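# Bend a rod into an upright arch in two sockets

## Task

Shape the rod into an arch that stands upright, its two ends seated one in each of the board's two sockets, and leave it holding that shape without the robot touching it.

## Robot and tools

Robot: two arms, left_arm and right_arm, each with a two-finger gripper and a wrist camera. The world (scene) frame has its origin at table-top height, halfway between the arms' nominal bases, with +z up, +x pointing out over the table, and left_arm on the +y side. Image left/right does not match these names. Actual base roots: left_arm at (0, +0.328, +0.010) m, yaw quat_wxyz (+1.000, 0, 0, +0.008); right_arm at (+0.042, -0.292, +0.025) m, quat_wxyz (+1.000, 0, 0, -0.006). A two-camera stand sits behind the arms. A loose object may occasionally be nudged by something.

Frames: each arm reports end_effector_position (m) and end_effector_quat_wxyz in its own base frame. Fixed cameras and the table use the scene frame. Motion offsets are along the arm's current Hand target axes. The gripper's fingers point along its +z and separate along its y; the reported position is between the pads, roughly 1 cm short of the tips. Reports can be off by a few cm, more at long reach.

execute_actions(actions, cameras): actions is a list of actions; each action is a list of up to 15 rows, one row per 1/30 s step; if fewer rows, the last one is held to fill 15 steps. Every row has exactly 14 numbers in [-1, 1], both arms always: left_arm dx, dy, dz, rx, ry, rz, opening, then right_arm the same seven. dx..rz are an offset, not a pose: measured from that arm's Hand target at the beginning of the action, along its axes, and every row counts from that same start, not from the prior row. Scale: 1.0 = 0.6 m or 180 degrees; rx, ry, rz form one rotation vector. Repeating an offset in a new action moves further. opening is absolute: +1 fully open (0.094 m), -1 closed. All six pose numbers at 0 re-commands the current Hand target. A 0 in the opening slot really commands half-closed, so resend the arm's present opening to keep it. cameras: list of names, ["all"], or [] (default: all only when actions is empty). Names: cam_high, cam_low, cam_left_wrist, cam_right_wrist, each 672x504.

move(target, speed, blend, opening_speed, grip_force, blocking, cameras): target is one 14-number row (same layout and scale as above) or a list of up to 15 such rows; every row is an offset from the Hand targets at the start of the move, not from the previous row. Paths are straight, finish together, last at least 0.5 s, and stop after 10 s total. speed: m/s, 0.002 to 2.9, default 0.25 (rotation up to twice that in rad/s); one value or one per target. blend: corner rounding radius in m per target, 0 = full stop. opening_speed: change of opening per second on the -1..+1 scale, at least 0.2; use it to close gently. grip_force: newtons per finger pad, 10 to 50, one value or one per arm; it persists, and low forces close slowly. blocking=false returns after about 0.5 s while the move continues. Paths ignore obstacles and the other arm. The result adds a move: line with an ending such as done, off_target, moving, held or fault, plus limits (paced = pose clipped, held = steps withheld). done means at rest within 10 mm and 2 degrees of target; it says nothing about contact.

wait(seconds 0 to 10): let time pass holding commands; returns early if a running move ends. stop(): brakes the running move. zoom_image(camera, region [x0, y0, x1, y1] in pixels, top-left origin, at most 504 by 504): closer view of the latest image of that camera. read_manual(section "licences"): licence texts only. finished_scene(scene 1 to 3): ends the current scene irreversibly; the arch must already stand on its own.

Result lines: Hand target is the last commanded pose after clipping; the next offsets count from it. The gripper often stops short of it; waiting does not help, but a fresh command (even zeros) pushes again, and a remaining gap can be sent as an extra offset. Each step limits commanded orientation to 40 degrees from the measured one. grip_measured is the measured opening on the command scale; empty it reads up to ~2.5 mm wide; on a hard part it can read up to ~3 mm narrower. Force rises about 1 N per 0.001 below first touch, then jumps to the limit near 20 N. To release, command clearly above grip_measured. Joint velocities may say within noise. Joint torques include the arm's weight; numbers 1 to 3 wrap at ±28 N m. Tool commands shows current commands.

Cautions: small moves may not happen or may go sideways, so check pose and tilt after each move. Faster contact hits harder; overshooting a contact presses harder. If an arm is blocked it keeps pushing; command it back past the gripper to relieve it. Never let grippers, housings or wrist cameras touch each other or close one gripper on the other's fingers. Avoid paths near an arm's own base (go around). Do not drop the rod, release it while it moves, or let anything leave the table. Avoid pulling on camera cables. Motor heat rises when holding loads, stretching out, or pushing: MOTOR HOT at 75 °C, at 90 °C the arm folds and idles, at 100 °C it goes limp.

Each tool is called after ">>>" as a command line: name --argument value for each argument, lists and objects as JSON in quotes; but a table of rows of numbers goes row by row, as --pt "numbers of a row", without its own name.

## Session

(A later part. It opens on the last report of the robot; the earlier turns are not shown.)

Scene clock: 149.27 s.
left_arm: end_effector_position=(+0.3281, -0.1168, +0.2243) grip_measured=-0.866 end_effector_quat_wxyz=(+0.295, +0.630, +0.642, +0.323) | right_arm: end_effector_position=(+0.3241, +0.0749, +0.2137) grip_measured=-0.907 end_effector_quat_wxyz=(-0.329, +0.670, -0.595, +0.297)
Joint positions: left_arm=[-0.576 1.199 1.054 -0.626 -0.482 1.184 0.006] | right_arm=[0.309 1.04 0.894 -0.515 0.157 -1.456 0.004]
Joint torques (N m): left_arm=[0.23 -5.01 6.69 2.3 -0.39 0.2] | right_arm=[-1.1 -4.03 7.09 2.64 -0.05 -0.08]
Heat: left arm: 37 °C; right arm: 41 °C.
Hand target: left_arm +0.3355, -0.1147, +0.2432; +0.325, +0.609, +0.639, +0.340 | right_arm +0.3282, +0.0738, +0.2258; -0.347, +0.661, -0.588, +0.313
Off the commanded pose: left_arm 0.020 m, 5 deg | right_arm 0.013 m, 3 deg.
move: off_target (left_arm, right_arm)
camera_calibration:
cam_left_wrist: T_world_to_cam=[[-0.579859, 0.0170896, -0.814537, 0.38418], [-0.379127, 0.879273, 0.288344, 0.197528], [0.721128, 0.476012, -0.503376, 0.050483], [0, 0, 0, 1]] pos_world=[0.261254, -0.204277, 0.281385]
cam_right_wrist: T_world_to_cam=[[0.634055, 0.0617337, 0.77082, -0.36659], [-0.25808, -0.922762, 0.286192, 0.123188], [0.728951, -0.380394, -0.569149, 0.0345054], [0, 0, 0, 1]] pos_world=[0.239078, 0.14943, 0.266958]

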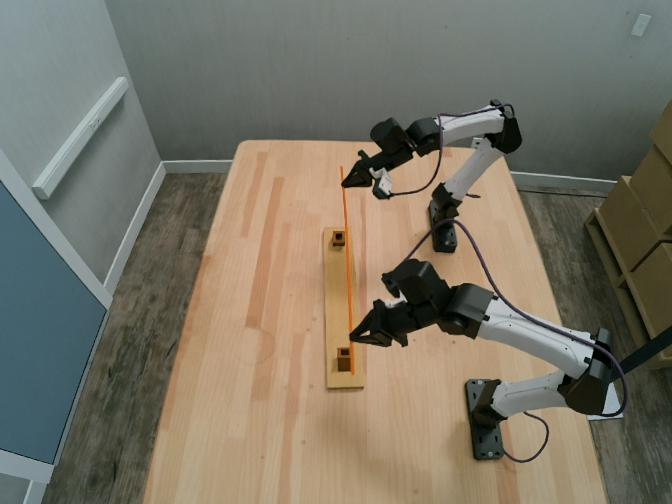

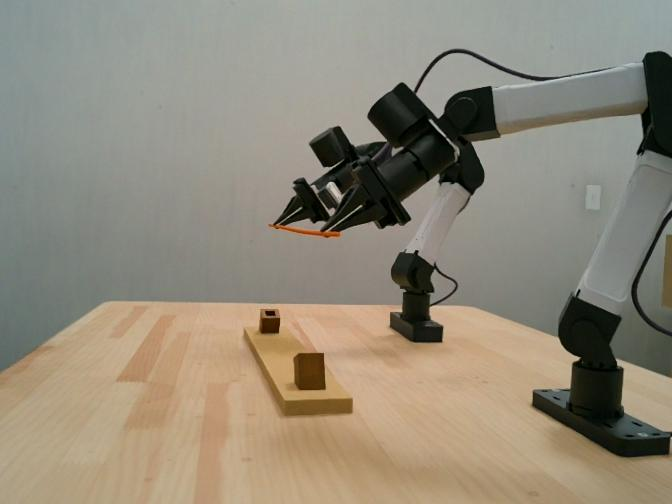

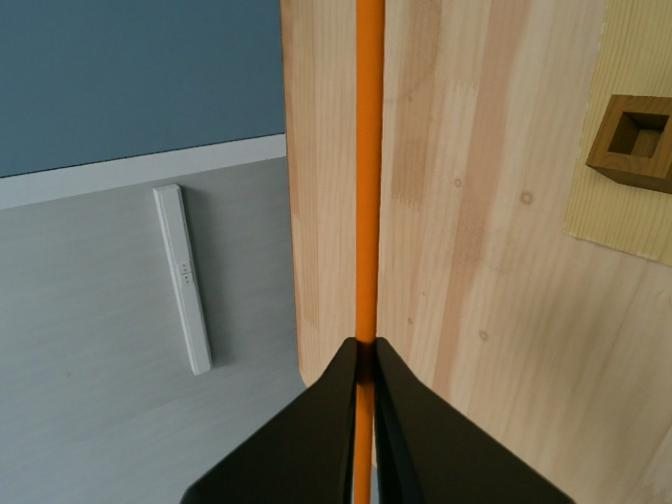

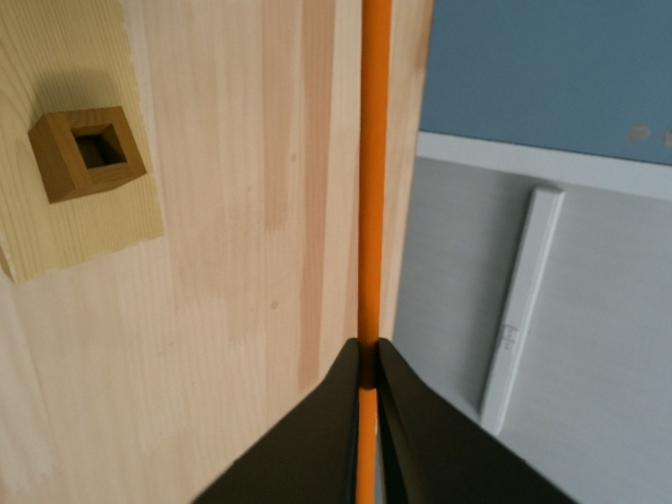

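>>> zoom_image --camera "cam_right_wrist" --region '[0, 60, 200, 260]'

>>> zoom_image --camera "cam_left_wrist" --region '[540, 40, 672, 172]'

>>> zoom_image --camera "cam_high" --region '[300, 150, 420, 400]'

>>> zoom_image --camera "cam_low" --region '[240, 170, 400, 290]'

Scaled by 2.520 from the camera's 672x504 image, which has a finer 960x720 frame.

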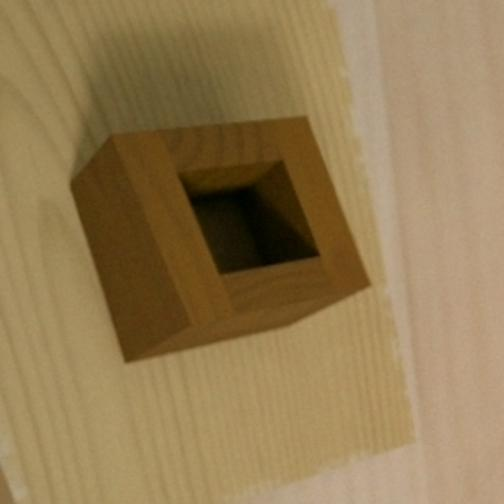

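Scaled by 3.818 from the camera's 672x504 image, which has a finer 960x720 frame.

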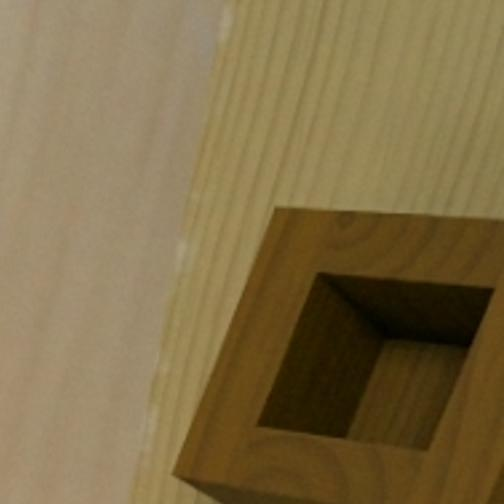

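Scaled by 2.016 from the camera's 672x504 image, which has a finer 960x720 frame.

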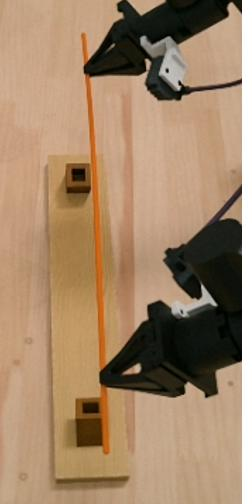

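Scaled by 3.150 from the camera's 672x504 image, which has a finer 960x720 frame.

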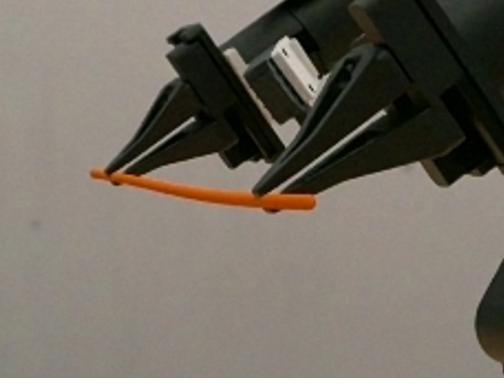

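>>> move --target '[-0.0052, 0.0120, 0.0180, 0, -0.0465, -0.0692, -1.0, -0.0017, -0.0122, 0.0178, 0, -0.0470, 0.0688, -1.0]' --speed 0.08 --cameras '["all"]'

Scene clock: 166.27 s.
left_arm: end_effector_position=(+0.3418, -0.1179, +0.2223) grip_measured=-0.866 end_effector_quat_wxyz=(+0.365, +0.588, +0.676, +0.253) | right_arm: end_effector_position=(+0.3355, +0.0751, +0.2207) grip_measured=-0.907 end_effector_quat_wxyz=(-0.400, +0.629, -0.625, +0.231)
Joint positions: left_arm=[-0.467 1.179 1.005 -0.507 -0.282 1.1 0.006] | right_arm=[0.188 1.054 0.894 -0.452 -0.063 -1.357 0.004]
Joint torques (N m): left_arm=[0.64 -5.11 6.79 2.44 -0.05 -0.11] | right_arm=[-1.31 -2.09 6.9 2.73 -0.52 0.41]
Heat: left arm: 40 °C; right arm: 41 °C.
Hand target: left_arm +0.3486, -0.1172, +0.2431; +0.406, +0.559, +0.676, +0.258 | right_arm +0.3410, +0.0763, +0.2258; -0.421, +0.615, -0.628, +0.224
Off the commanded pose: left_arm 0.022 m, 6 deg | right_arm 0.008 m, 3 deg.
move: off_target (left_arm, right_arm)
camera_calibration:
cam_left_wrist: T_world_to_cam=[[-0.570529, -0.173274, -0.802791, 0.362332], [-0.391451, 0.916685, 0.0803405, 0.259111], [0.721985, 0.36009, -0.590824, 0.0456884], [0, 0, 0, 1]] pos_world=[0.275164, -0.191192, 0.297053]
cam_right_wrist: T_world_to_cam=[[0.634103, -0.108172, 0.765645, -0.365338], [-0.26061, -0.962132, 0.0799033, 0.173603], [0.728008, -0.250202, -0.638282, 0.0360256], [0, 0, 0, 1]] pos_world=[0.250678, 0.136523, 0.288842]

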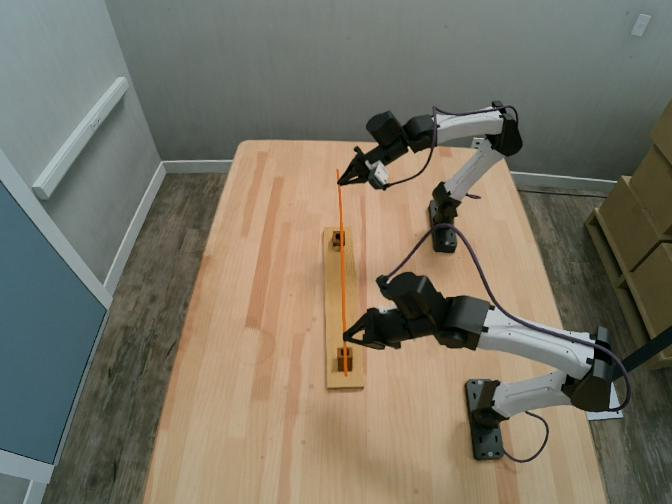

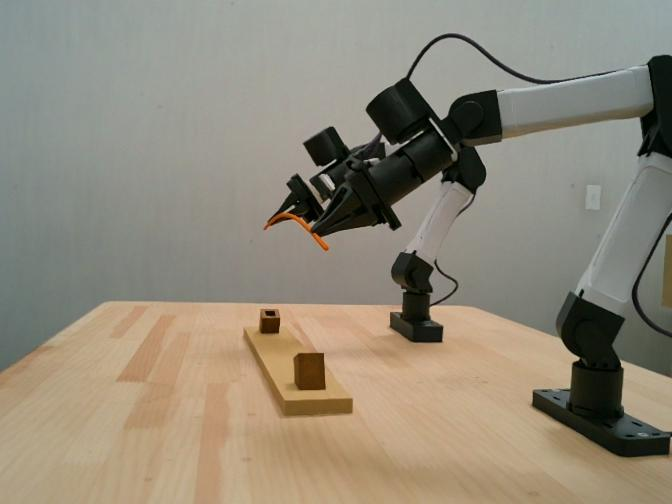

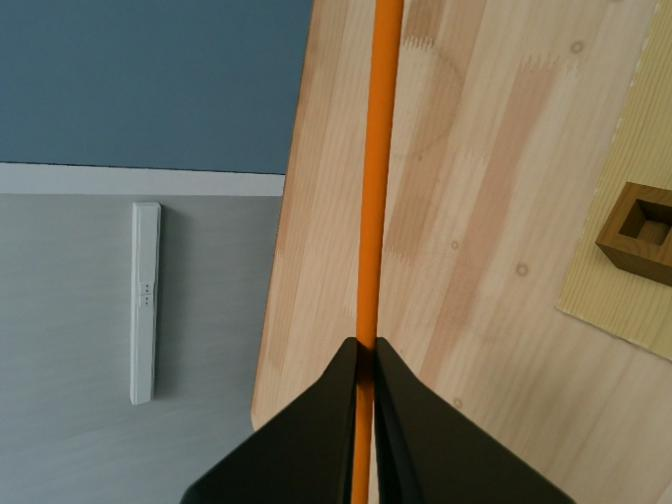

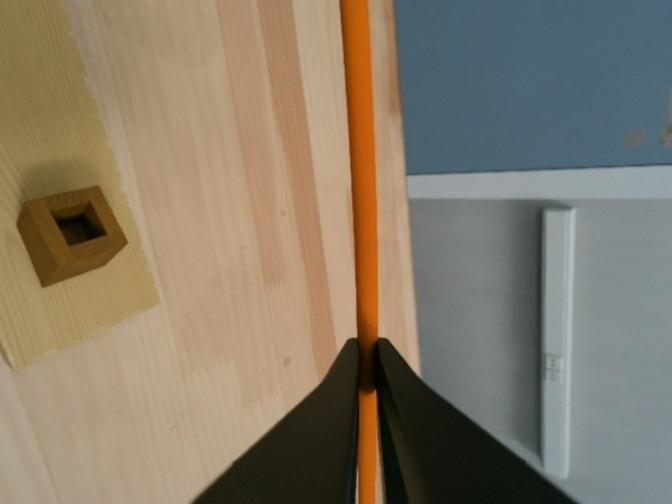

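>>> move --target '[-0.0173, 0.0133, -0.0090, 0, -0.0558, -0.0830, -1.0, -0.0121, 0.0026, 0.0018, 0, -0.0564, 0.0826, -1.0]' --speed 0.08 --cameras '["all"]'

Scene clock: 174.67 s.
left_arm: end_effector_position=(+0.3418, -0.1225, +0.2307) grip_measured=-0.866 end_effector_quat_wxyz=(+0.446, +0.517, +0.713, +0.159) | right_arm: end_effector_position=(+0.3386, +0.0818, +0.2199) grip_measured=-0.907 end_effector_quat_wxyz=(+0.478, -0.563, +0.663, -0.128)
Joint positions: left_arm=[-0.384 1.121 0.947 -0.413 -0.083 0.914 0.006] | right_arm=[0.087 1.054 0.835 -0.347 -0.304 -1.153 0.004]
Joint torques (N m): left_arm=[0.57 -4.71 6.97 2.66 0.13 -0.24] | right_arm=[-1.25 -3.28 6.32 2.73 -0.73 0.57]
Heat: left arm: 42 °C; right arm: 41 °C.
Hand target: left_arm +0.3489, -0.1247, +0.2551; +0.493, +0.487, +0.705, +0.153 | right_arm +0.3401, +0.0837, +0.2258; +0.500, -0.546, +0.663, -0.113
Off the commanded pose: left_arm 0.026 m, 7 deg | right_arm 0.006 m, 4 deg.
move: off_target (left_arm, right_arm)
camera_calibration:
cam_left_wrist: T_world_to_cam=[[-0.556852, -0.415832, -0.719027, 0.314546], [-0.418694, 0.88816, -0.189387, 0.330769], [0.717364, 0.195591, -0.66868, 0.0516566], [0, 0, 0, 1]] pos_world=[0.27659, -0.173081, 0.323352]
cam_right_wrist: T_world_to_cam=[[0.654187, -0.333891, 0.678643, -0.335211], [-0.274616, -0.940905, -0.198204, 0.245074], [0.704717, -0.0567035, -0.707219, 0.0421297], [0, 0, 0, 1]] pos_world=[0.256902, 0.121056, 0.305858]

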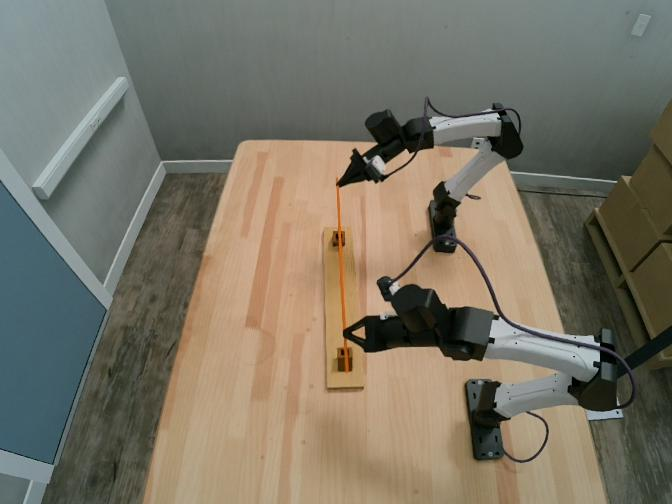

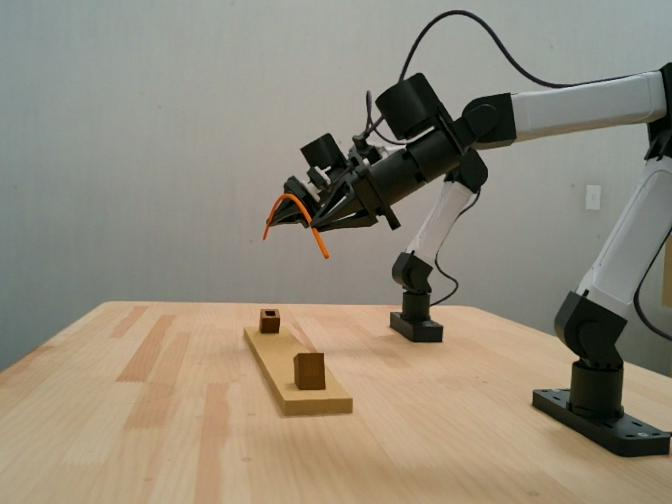

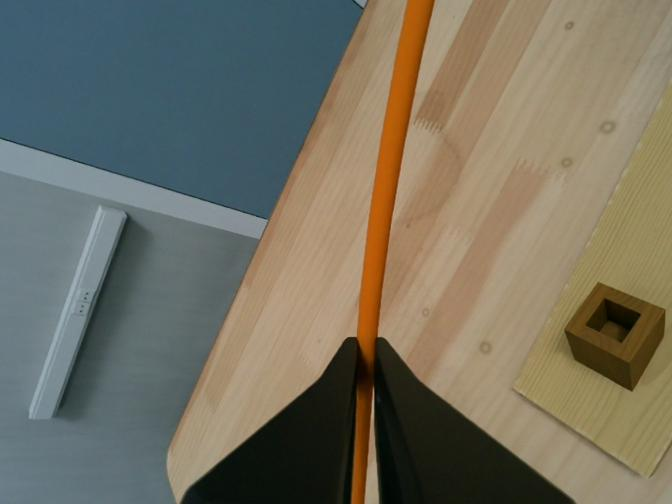

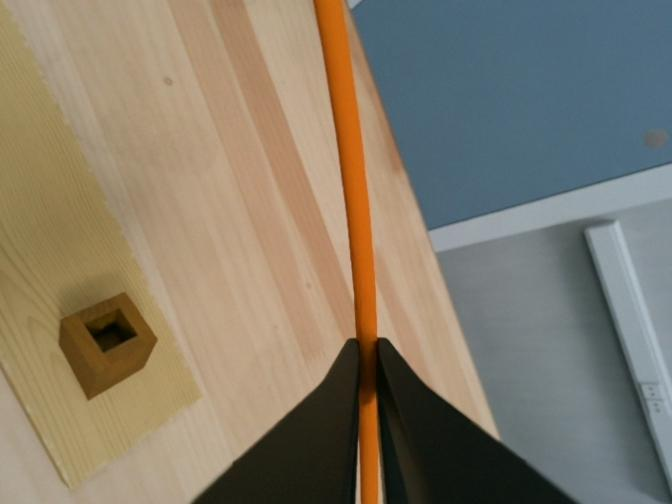

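>>> move --target '[-0.0169, -0.0091, 0.0061, 0, -0.0496, -0.0738, -1.0, -0.0170, 0.0090, 0.0062, 0, -0.0501, 0.0734, -1.0]' --speed 0.08 --cameras '["all"]'

Scene clock: 180.57 s.
left_arm: end_effector_position=(+0.3441, -0.1323, +0.2280) grip_measured=-0.866 end_effector_quat_wxyz=(+0.513, +0.440, +0.734, +0.073) | right_arm: end_effector_position=(+0.3412, +0.0893, +0.2166) grip_measured=-0.907 end_effector_quat_wxyz=(+0.537, -0.487, +0.688, -0.037)
Joint positions: left_arm=[-0.344 1.086 0.83 -0.228 0.049 0.706 0.006] | right_arm=[0.035 1.054 0.74 -0.175 -0.461 -0.916 0.004]
Joint torques (N m): left_arm=[0.38 -4.42 7.06 2.8 0.25 -0.32] | right_arm=[-1.09 -4.08 6.35 2.77 -0.88 0.68]
Motor temperatures (°C): left_arm=[22 28 37 44 22 23 24] | right_arm=[25 29 41 39 26 23 24]
Heat: left arm: 44 °C; right arm: 41 °C.
Hand target: left_arm +0.3495, -0.1368, +0.2552; +0.561, +0.412, +0.716, +0.057 | right_arm +0.3388, +0.0958, +0.2258; +0.560, -0.473, +0.680, -0.012
Off the commanded pose: left_arm 0.028 m, 7 deg | right_arm 0.012 m, 4 deg.
move: off_target (left_arm, right_arm)
camera_calibration:
cam_left_wrist: T_world_to_cam=[[-0.531579, -0.610556, -0.587065, 0.245246], [-0.44286, 0.791166, -0.42182, 0.388396], [0.72201, 0.0357571, -0.690958, 0.0325044], [0, 0, 0, 1]] pos_world=[0.278904, -0.158712, 0.330268]
cam_right_wrist: T_world_to_cam=[[0.659869, -0.516345, 0.545858, -0.289108], [-0.308361, -0.848573, -0.429927, 0.305637], [0.685191, 0.115374, -0.719168, 0.0322689], [0, 0, 0, 1]] pos_world=[0.26291, 0.106352, 0.31242]

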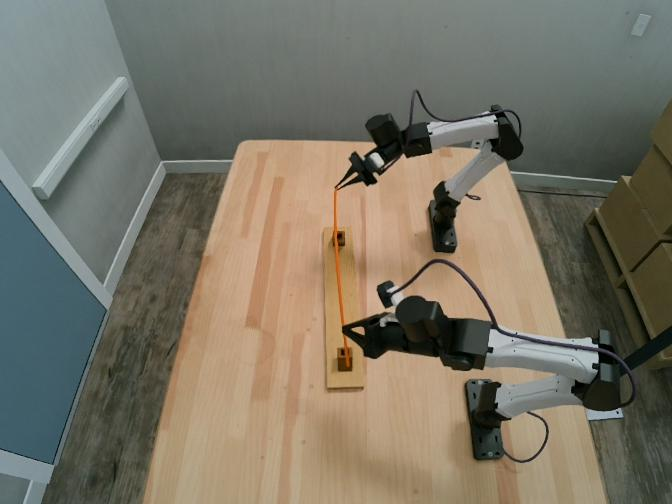

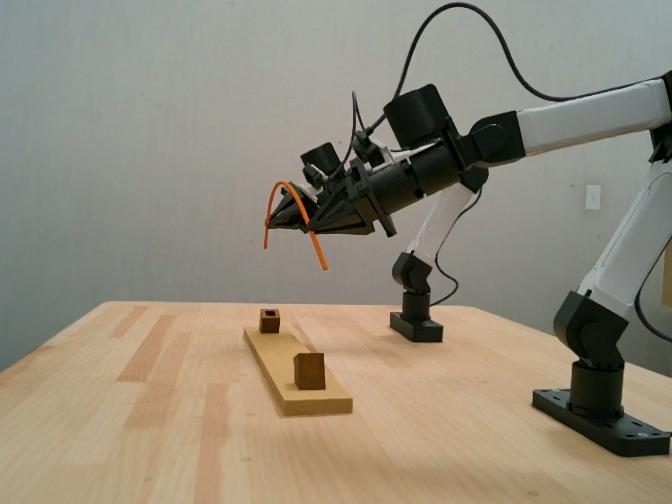

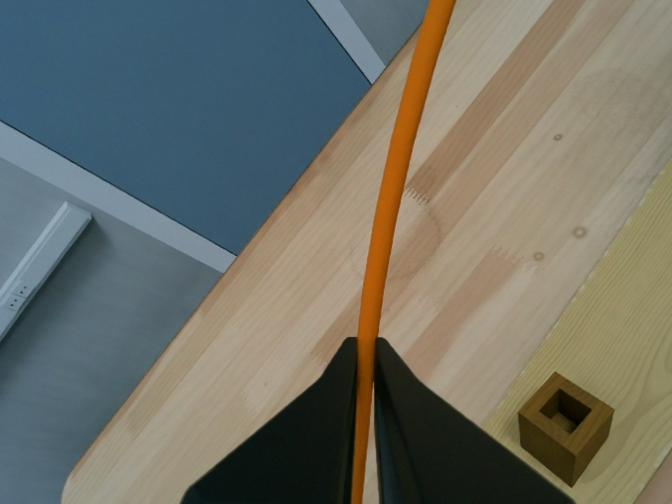

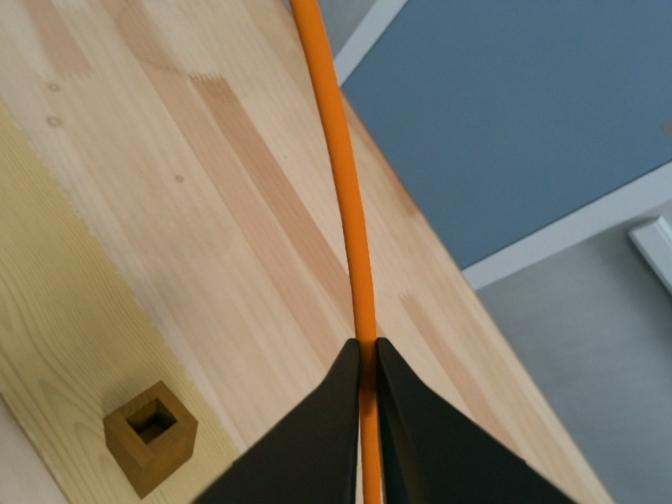

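>>> move --target '[-0.0177, -0.0170, 0.0113, 0, -0.0496, -0.0738, -1.0, -0.0179, 0.0167, 0.0114, 0, -0.0501, 0.0734, -1.0]' --speed 0.08 --cameras '["all"]'

Scene clock: 187.40 s.
left_arm: end_effector_position=(+0.3498, -0.1419, +0.2302) grip_measured=-0.868 end_effector_quat_wxyz=(+0.579, +0.343, +0.740, -0.011) | right_arm: end_effector_position=(+0.3428, +0.1004, +0.2144) grip_measured=-0.907 end_effector_quat_wxyz=(+0.590, -0.394, +0.702, +0.054)
Joint positions: left_arm=[-0.333 1.073 0.7 0.036 0.113 0.454 0.006] | right_arm=[0.03 1.054 0.61 0.089 -0.544 -0.61 0.004]
Joint torques (N m): left_arm=[-0.49 -3.69 7.08 2.85 0.34 -0.3] | right_arm=[-0.31 -3.88 6.39 2.9 -1 0.68]
Heat: left arm: 46 °C; right arm: 41 °C.
Hand target: left_arm +0.3502, -0.1530, +0.2552; +0.617, +0.330, +0.713, -0.041 | right_arm +0.3370, +0.1119, +0.2259; +0.609, -0.391, +0.684, +0.090
Off the commanded pose: left_arm 0.027 m, 6 deg | right_arm 0.017 m, 5 deg.
move: off_target (left_arm, right_arm)
camera_calibration:
cam_left_wrist: T_world_to_cam=[[-0.478916, -0.778311, -0.406045, 0.159806], [-0.462348, 0.616818, -0.637, 0.431024], [0.74624, -0.117335, -0.655254, -0.00827636], [0, 0, 0, 1]] pos_world=[0.281993, -0.142456, 0.334027]
cam_right_wrist: T_world_to_cam=[[0.647202, -0.669872, 0.363869, -0.224456], [-0.352032, -0.686004, -0.636767, 0.357561], [0.676168, 0.284023, -0.679799, 0.00613092], [0, 0, 0, 1]] pos_world=[0.266996, 0.09319, 0.313523]

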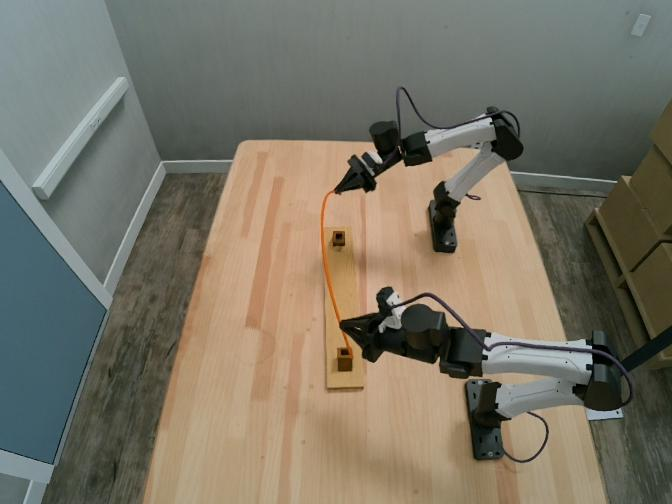

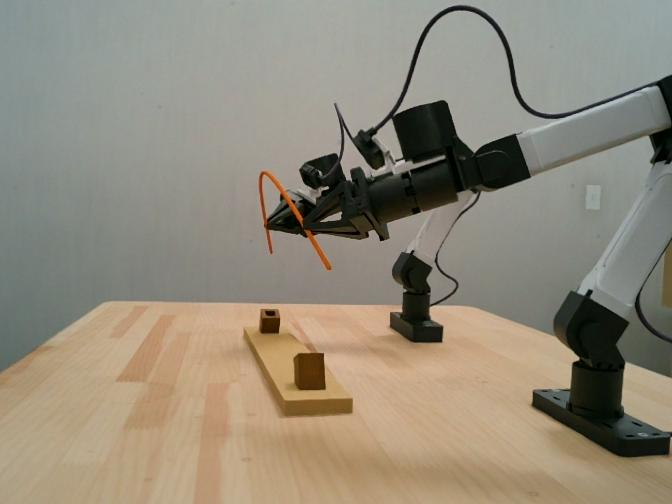

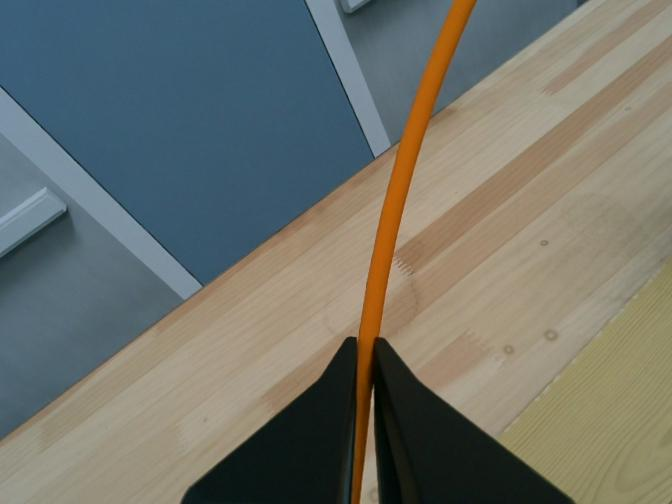

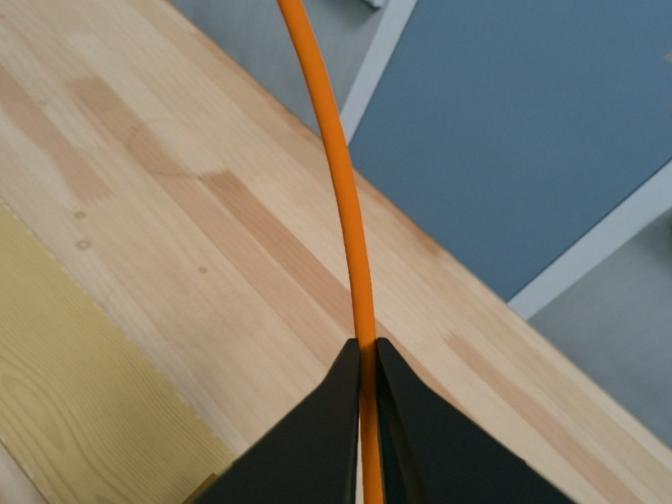

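>>> zoom_image --camera "cam_low" --region '[240, 150, 360, 290]'

>>> zoom_image --camera "cam_high" --region '[300, 170, 400, 300]'

>>> zoom_image --camera "cam_high" --region '[300, 280, 400, 400]'

>>> zoom_image --camera "cam_left_wrist" --region '[260, 250, 480, 504]'

>>> zoom_image --camera "cam_right_wrist" --region '[260, 250, 480, 504]'

Scaled by 3.600 from the camera's 672x504 image, which has a finer 960x720 frame.

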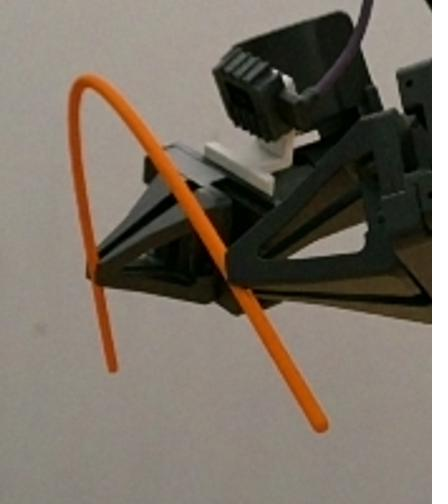

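Scaled by 3.877 from the camera's 672x504 image, which has a finer 960x720 frame.

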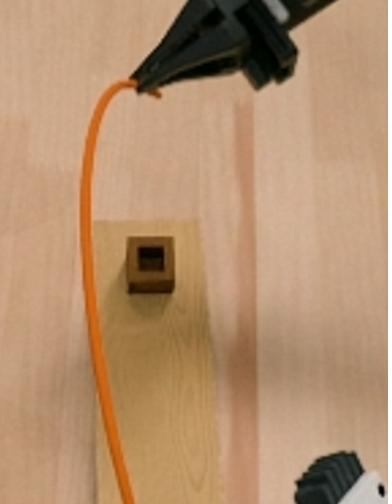

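Scaled by 4.200 from the camera's 672x504 image, which has a finer 960x720 frame.

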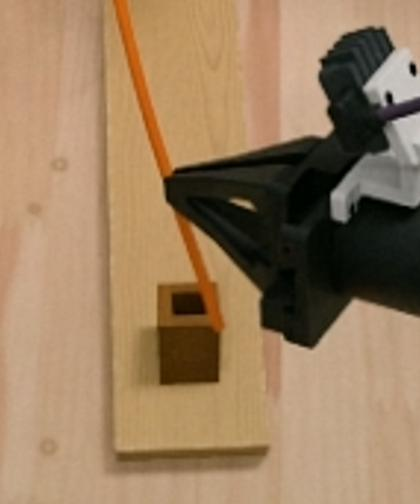

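Scaled by 1.984 from the camera's 672x504 image, which has a finer 960x720 frame.

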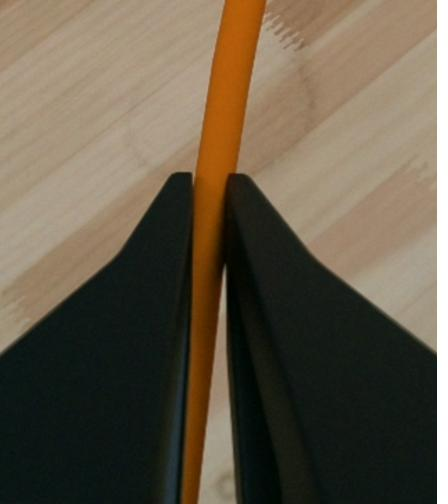

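Scaled by 1.984 from the camera's 672x504 image, which has a finer 960x720 frame.

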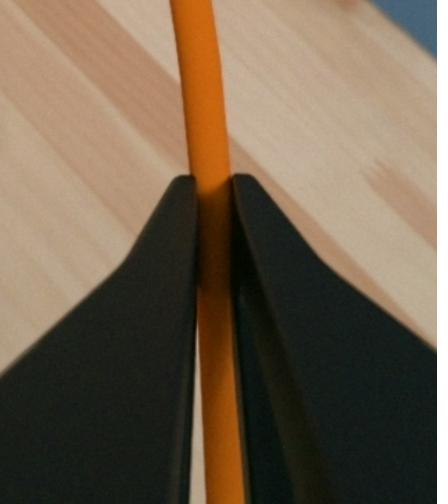

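>>> move --pt "0.0198 0.0355 -0.0239 0 0.0992 0.1476 -1.0 0.0202 -0.0352 -0.0241 0 0.1003 -0.1469 -1.0" --pt "0.0269 0.0481 -0.0323 0 0.2015 0.2997 -1.0 0.0273 -0.0477 -0.0326 0 0.2037 -0.2983 -1.0" --speed 0.1 --blend '[0.01, 0]' --cameras '["all"]'

Scene clock: 226.83 s.
left_arm: end_effector_position=(+0.3459, -0.1178, +0.2416) grip_measured=-0.870 end_effector_quat_wxyz=(+0.324, +0.617, +0.640, +0.325) | right_arm: end_effector_position=(+0.3406, +0.0768, +0.2184) grip_measured=-0.907 end_effector_quat_wxyz=(-0.358, +0.659, -0.588, +0.303)
Joint positions: left_arm=[-0.534 1.221 1.092 -0.567 -0.444 1.211 0.006] | right_arm=[0.28 1.068 0.878 -0.409 0.118 -1.466 0.004]
Joint torques (N m): left_arm=[-0.64 -3.11 9.62 1.69 -0.51 0.15] | right_arm=[0.27 -2.1 10.22 1.84 0.1 -0.1]
Motor temperatures (°C): left_arm=[22 28 38 50 23 23 24] | right_arm=[25 28 42 42 26 23 24]
Heat: left arm: 50 °C; right arm: 42 °C.
Hand target: left_arm +0.3484, -0.1147, +0.2552; +0.325, +0.608, +0.639, +0.340 | right_arm +0.3413, +0.0738, +0.2259; -0.347, +0.661, -0.588, +0.313
Off the commanded pose: left_arm 0.014 m, 2 deg | right_arm 0.008 m, 2 deg.
move: off_target (left_arm)
camera_calibration:
cam_left_wrist: T_world_to_cam=[[-0.53767, -0.0156484, -0.84301, 0.397016], [-0.389966, 0.891078, 0.232179, 0.218969], [0.747554, 0.45358, -0.485209, 0.0307873], [0, 0, 0, 1]] pos_world=[0.275839, -0.20287, 0.298786]
cam_right_wrist: T_world_to_cam=[[0.590785, 0.0406678, 0.805804, -0.372119], [-0.264574, -0.93374, 0.2411, 0.14068], [0.762216, -0.355633, -0.54088, 0.00647662], [0, 0, 0, 1]] pos_world=[0.252126, 0.148796, 0.26944]

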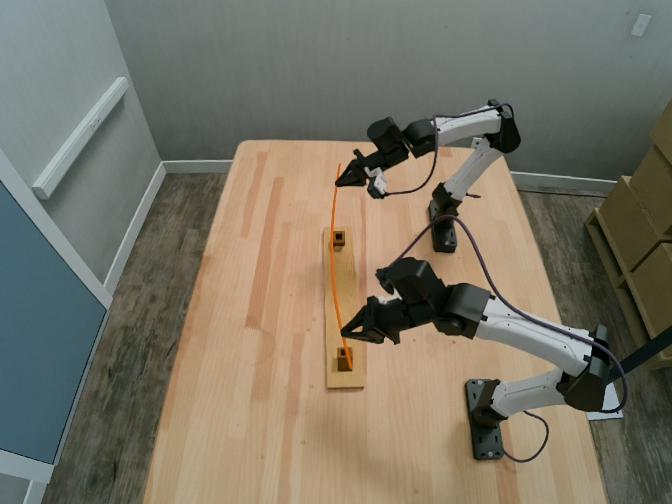

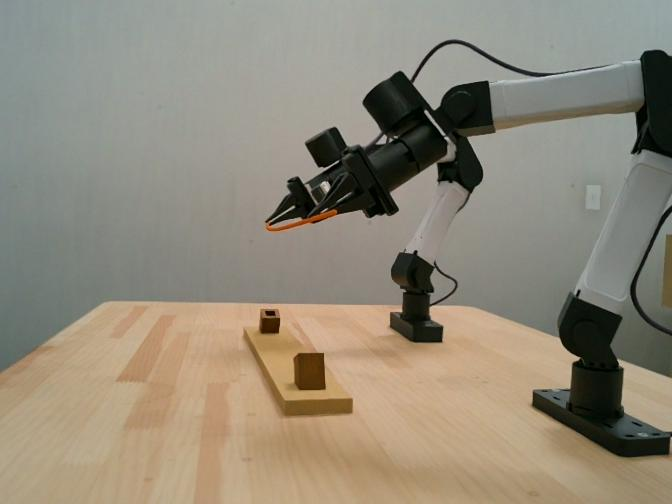

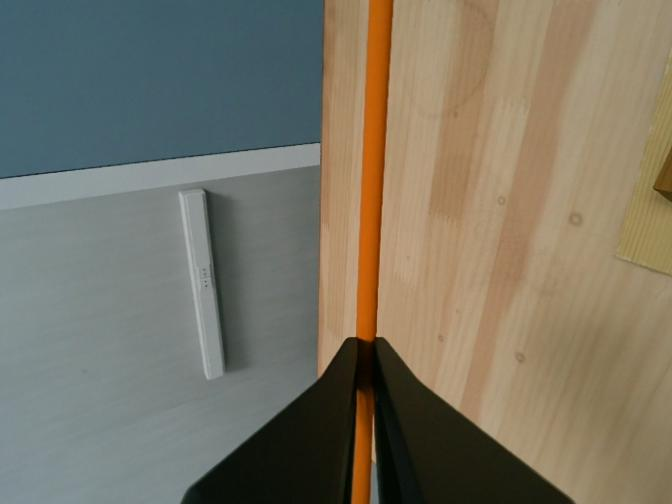

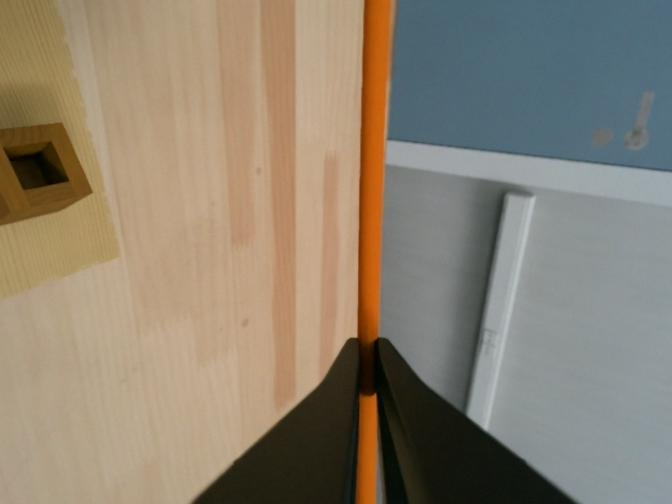

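>>> move --target '[0.005, 0, 0, -0.1222, 0, 0, -1.0, 0.005, 0, 0, 0.1222, 0, 0, -1.0]' --speed 0.1 --cameras '["all"]'

Scene clock: 234.53 s.
left_arm: end_effector_position=(+0.3463, -0.1180, +0.2347) grip_measured=-0.870 end_effector_quat_wxyz=(+0.415, +0.568, +0.563, +0.434) | right_arm: end_effector_position=(+0.3413, +0.0762, +0.2177) grip_measured=-0.907 end_effector_quat_wxyz=(-0.463, +0.597, -0.520, +0.398)
Joint positions: left_arm=[-0.594 1.087 0.689 0.059 -0.585 1.405 0.006] | right_arm=[0.289 0.931 0.515 0.157 0.141 -1.527 0.004]
Joint torques (N m): left_arm=[-0.31 -3.97 6.89 2.62 -0.56 0.17] | right_arm=[0.01 -3.08 6.43 2.96 0.18 -0.06]
Heat: left arm: 49 °C; right arm: 44 °C.
Hand target: left_arm +0.3483, -0.1117, +0.2552; +0.435, +0.535, +0.563, +0.456 | right_arm +0.3416, +0.0708, +0.2259; -0.466, +0.582, -0.517, +0.419
Off the commanded pose: left_arm 0.022 m, 5 deg | right_arm 0.010 m, 3 deg.
move: off_target (left_arm, right_arm)
camera_calibration:
cam_left_wrist: T_world_to_cam=[[-0.230566, 0.034201, -0.972456, 0.321313], [-0.433266, 0.891238, 0.13407, 0.258898], [0.871275, 0.452244, -0.190671, -0.0849518], [0, 0, 0, 1]] pos_world=[0.260272, -0.20331, 0.261555]
cam_right_wrist: T_world_to_cam=[[0.291514, 0.0196021, 0.956366, -0.30106], [-0.312051, -0.943146, 0.114449, 0.184928], [0.904236, -0.331799, -0.268824, -0.10414], [0, 0, 0, 1]] pos_world=[0.239638, 0.145762, 0.238763]

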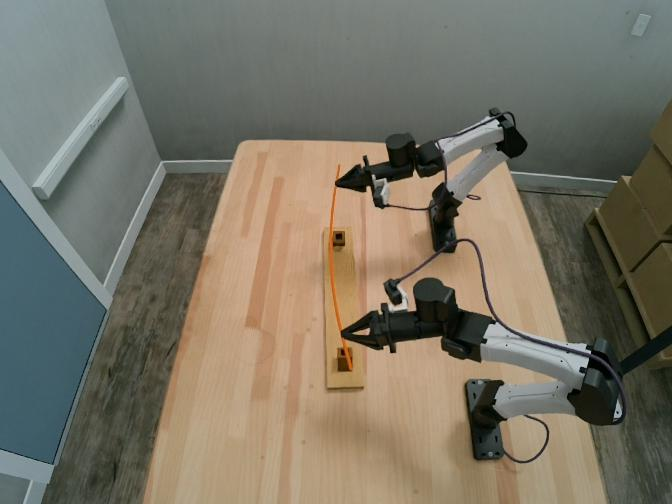

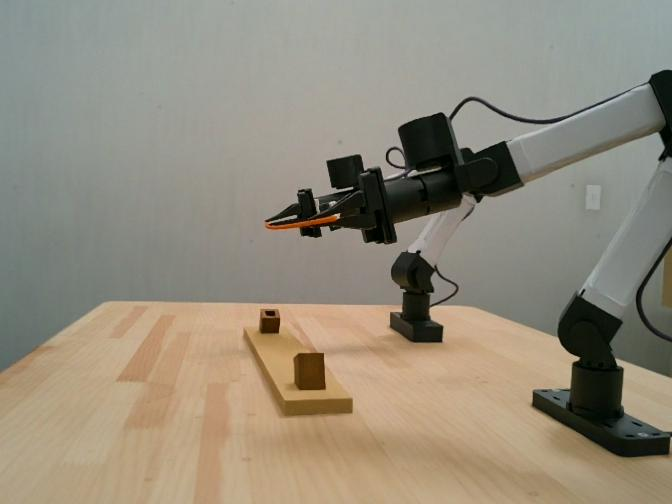

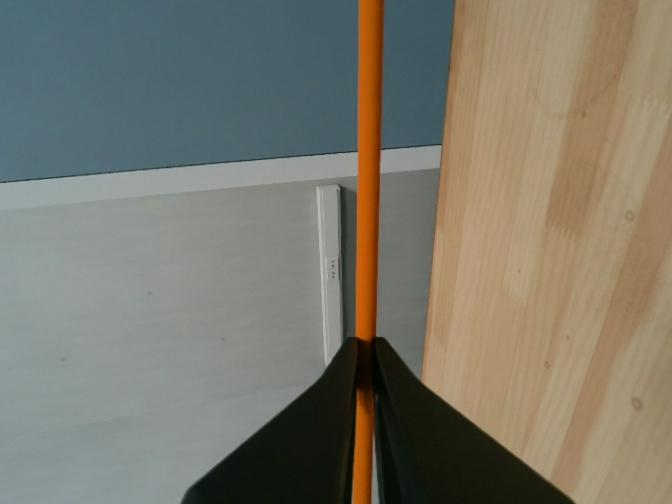

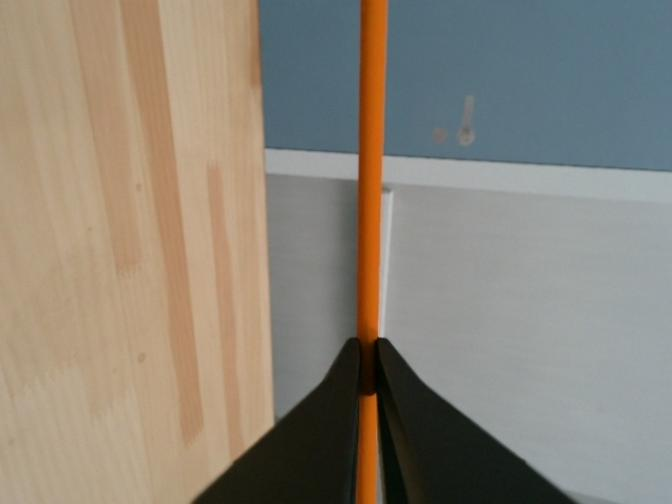

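>>> move --target '[0, 0, 0.0013, 0, 0.15, 0, -1.0, 0, 0, 0.0013, 0, 0.15, 0, -1.0]' --speed 0.06 --grip_force 10 --cameras '["all"]'

Scene clock: 242.53 s.
left_arm: end_effector_position=(+0.3497, -0.1193, +0.2397) grip_measured=-0.848 end_effector_quat_wxyz=(+0.295, +0.445, +0.640, +0.553) | right_arm: end_effector_position=(+0.3402, +0.0785, +0.2104) grip_measured=-0.878 end_effector_quat_wxyz=(+0.334, -0.502, +0.600, -0.527)
Joint positions: left_arm=[-0.781 1.389 0.936 -0.162 -1.189 1.108 0.007] | right_arm=[0.63 1.151 0.593 0.189 0.906 -1.407 0.006]
Joint torques (N m): left_arm=[-0.18 -4.44 9.28 1.45 -0.96 -0.09] | right_arm=[-0.34 -2.5 9.62 2.32 0.69 0.22]
Heat: left arm: 49 °C; right arm: 44 °C.
Hand target: left_arm +0.3490, -0.1117, +0.2550; +0.292, +0.414, +0.649, +0.568 | right_arm +0.3424, +0.0709, +0.2258; +0.333, -0.468, +0.612, -0.544
Off the commanded pose: left_arm 0.017 m, 4 deg | right_arm 0.017 m, 4 deg.
grip_force (N): 10, 10
move: off_target (left_arm, right_arm)
camera_calibration:
cam_left_wrist: T_world_to_cam=[[-0.205675, 0.0390796, -0.97784, 0.320202], [-0.76993, 0.610318, 0.186335, 0.332542], [0.604075, 0.791192, -0.0954384, 0.0246708], [0, 0, 0, 1]] pos_world=[0.306989, -0.234989, 0.253497]
cam_right_wrist: T_world_to_cam=[[0.281091, 0.0315648, 0.959162, -0.291663], [-0.668599, -0.710544, 0.219322, 0.268598], [0.68845, -0.702944, -0.178624, -0.0207956], [0, 0, 0, 1]] pos_world=[0.275885, 0.185439, 0.217128]

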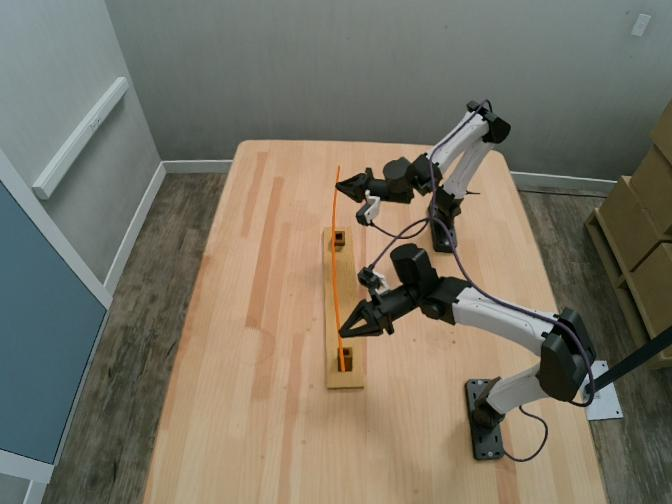

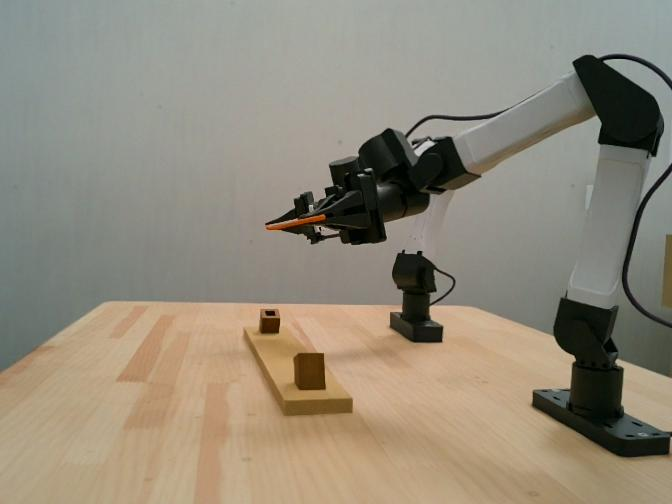

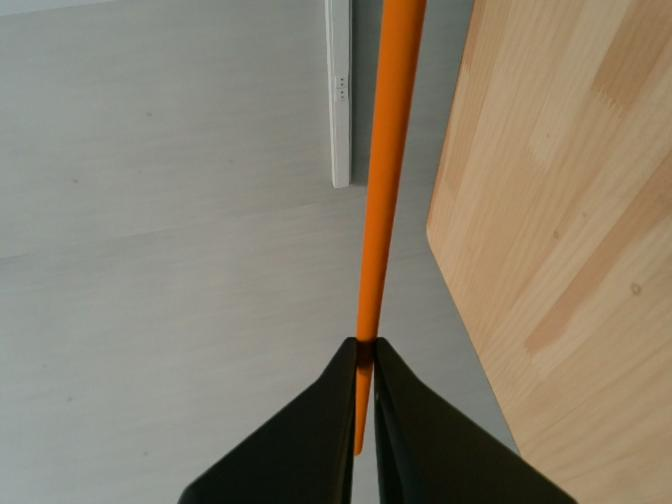

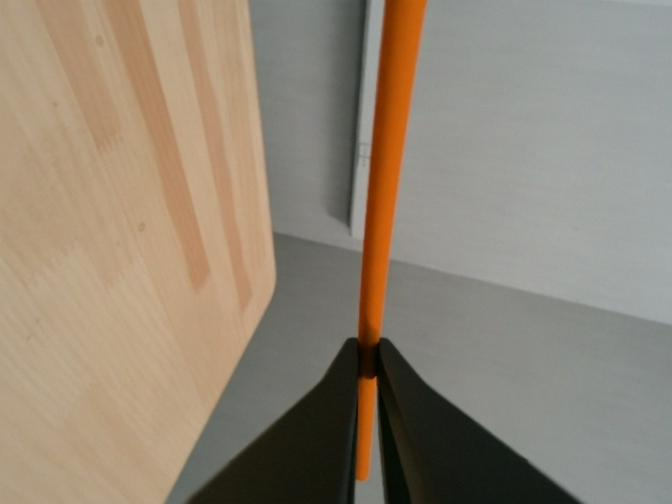

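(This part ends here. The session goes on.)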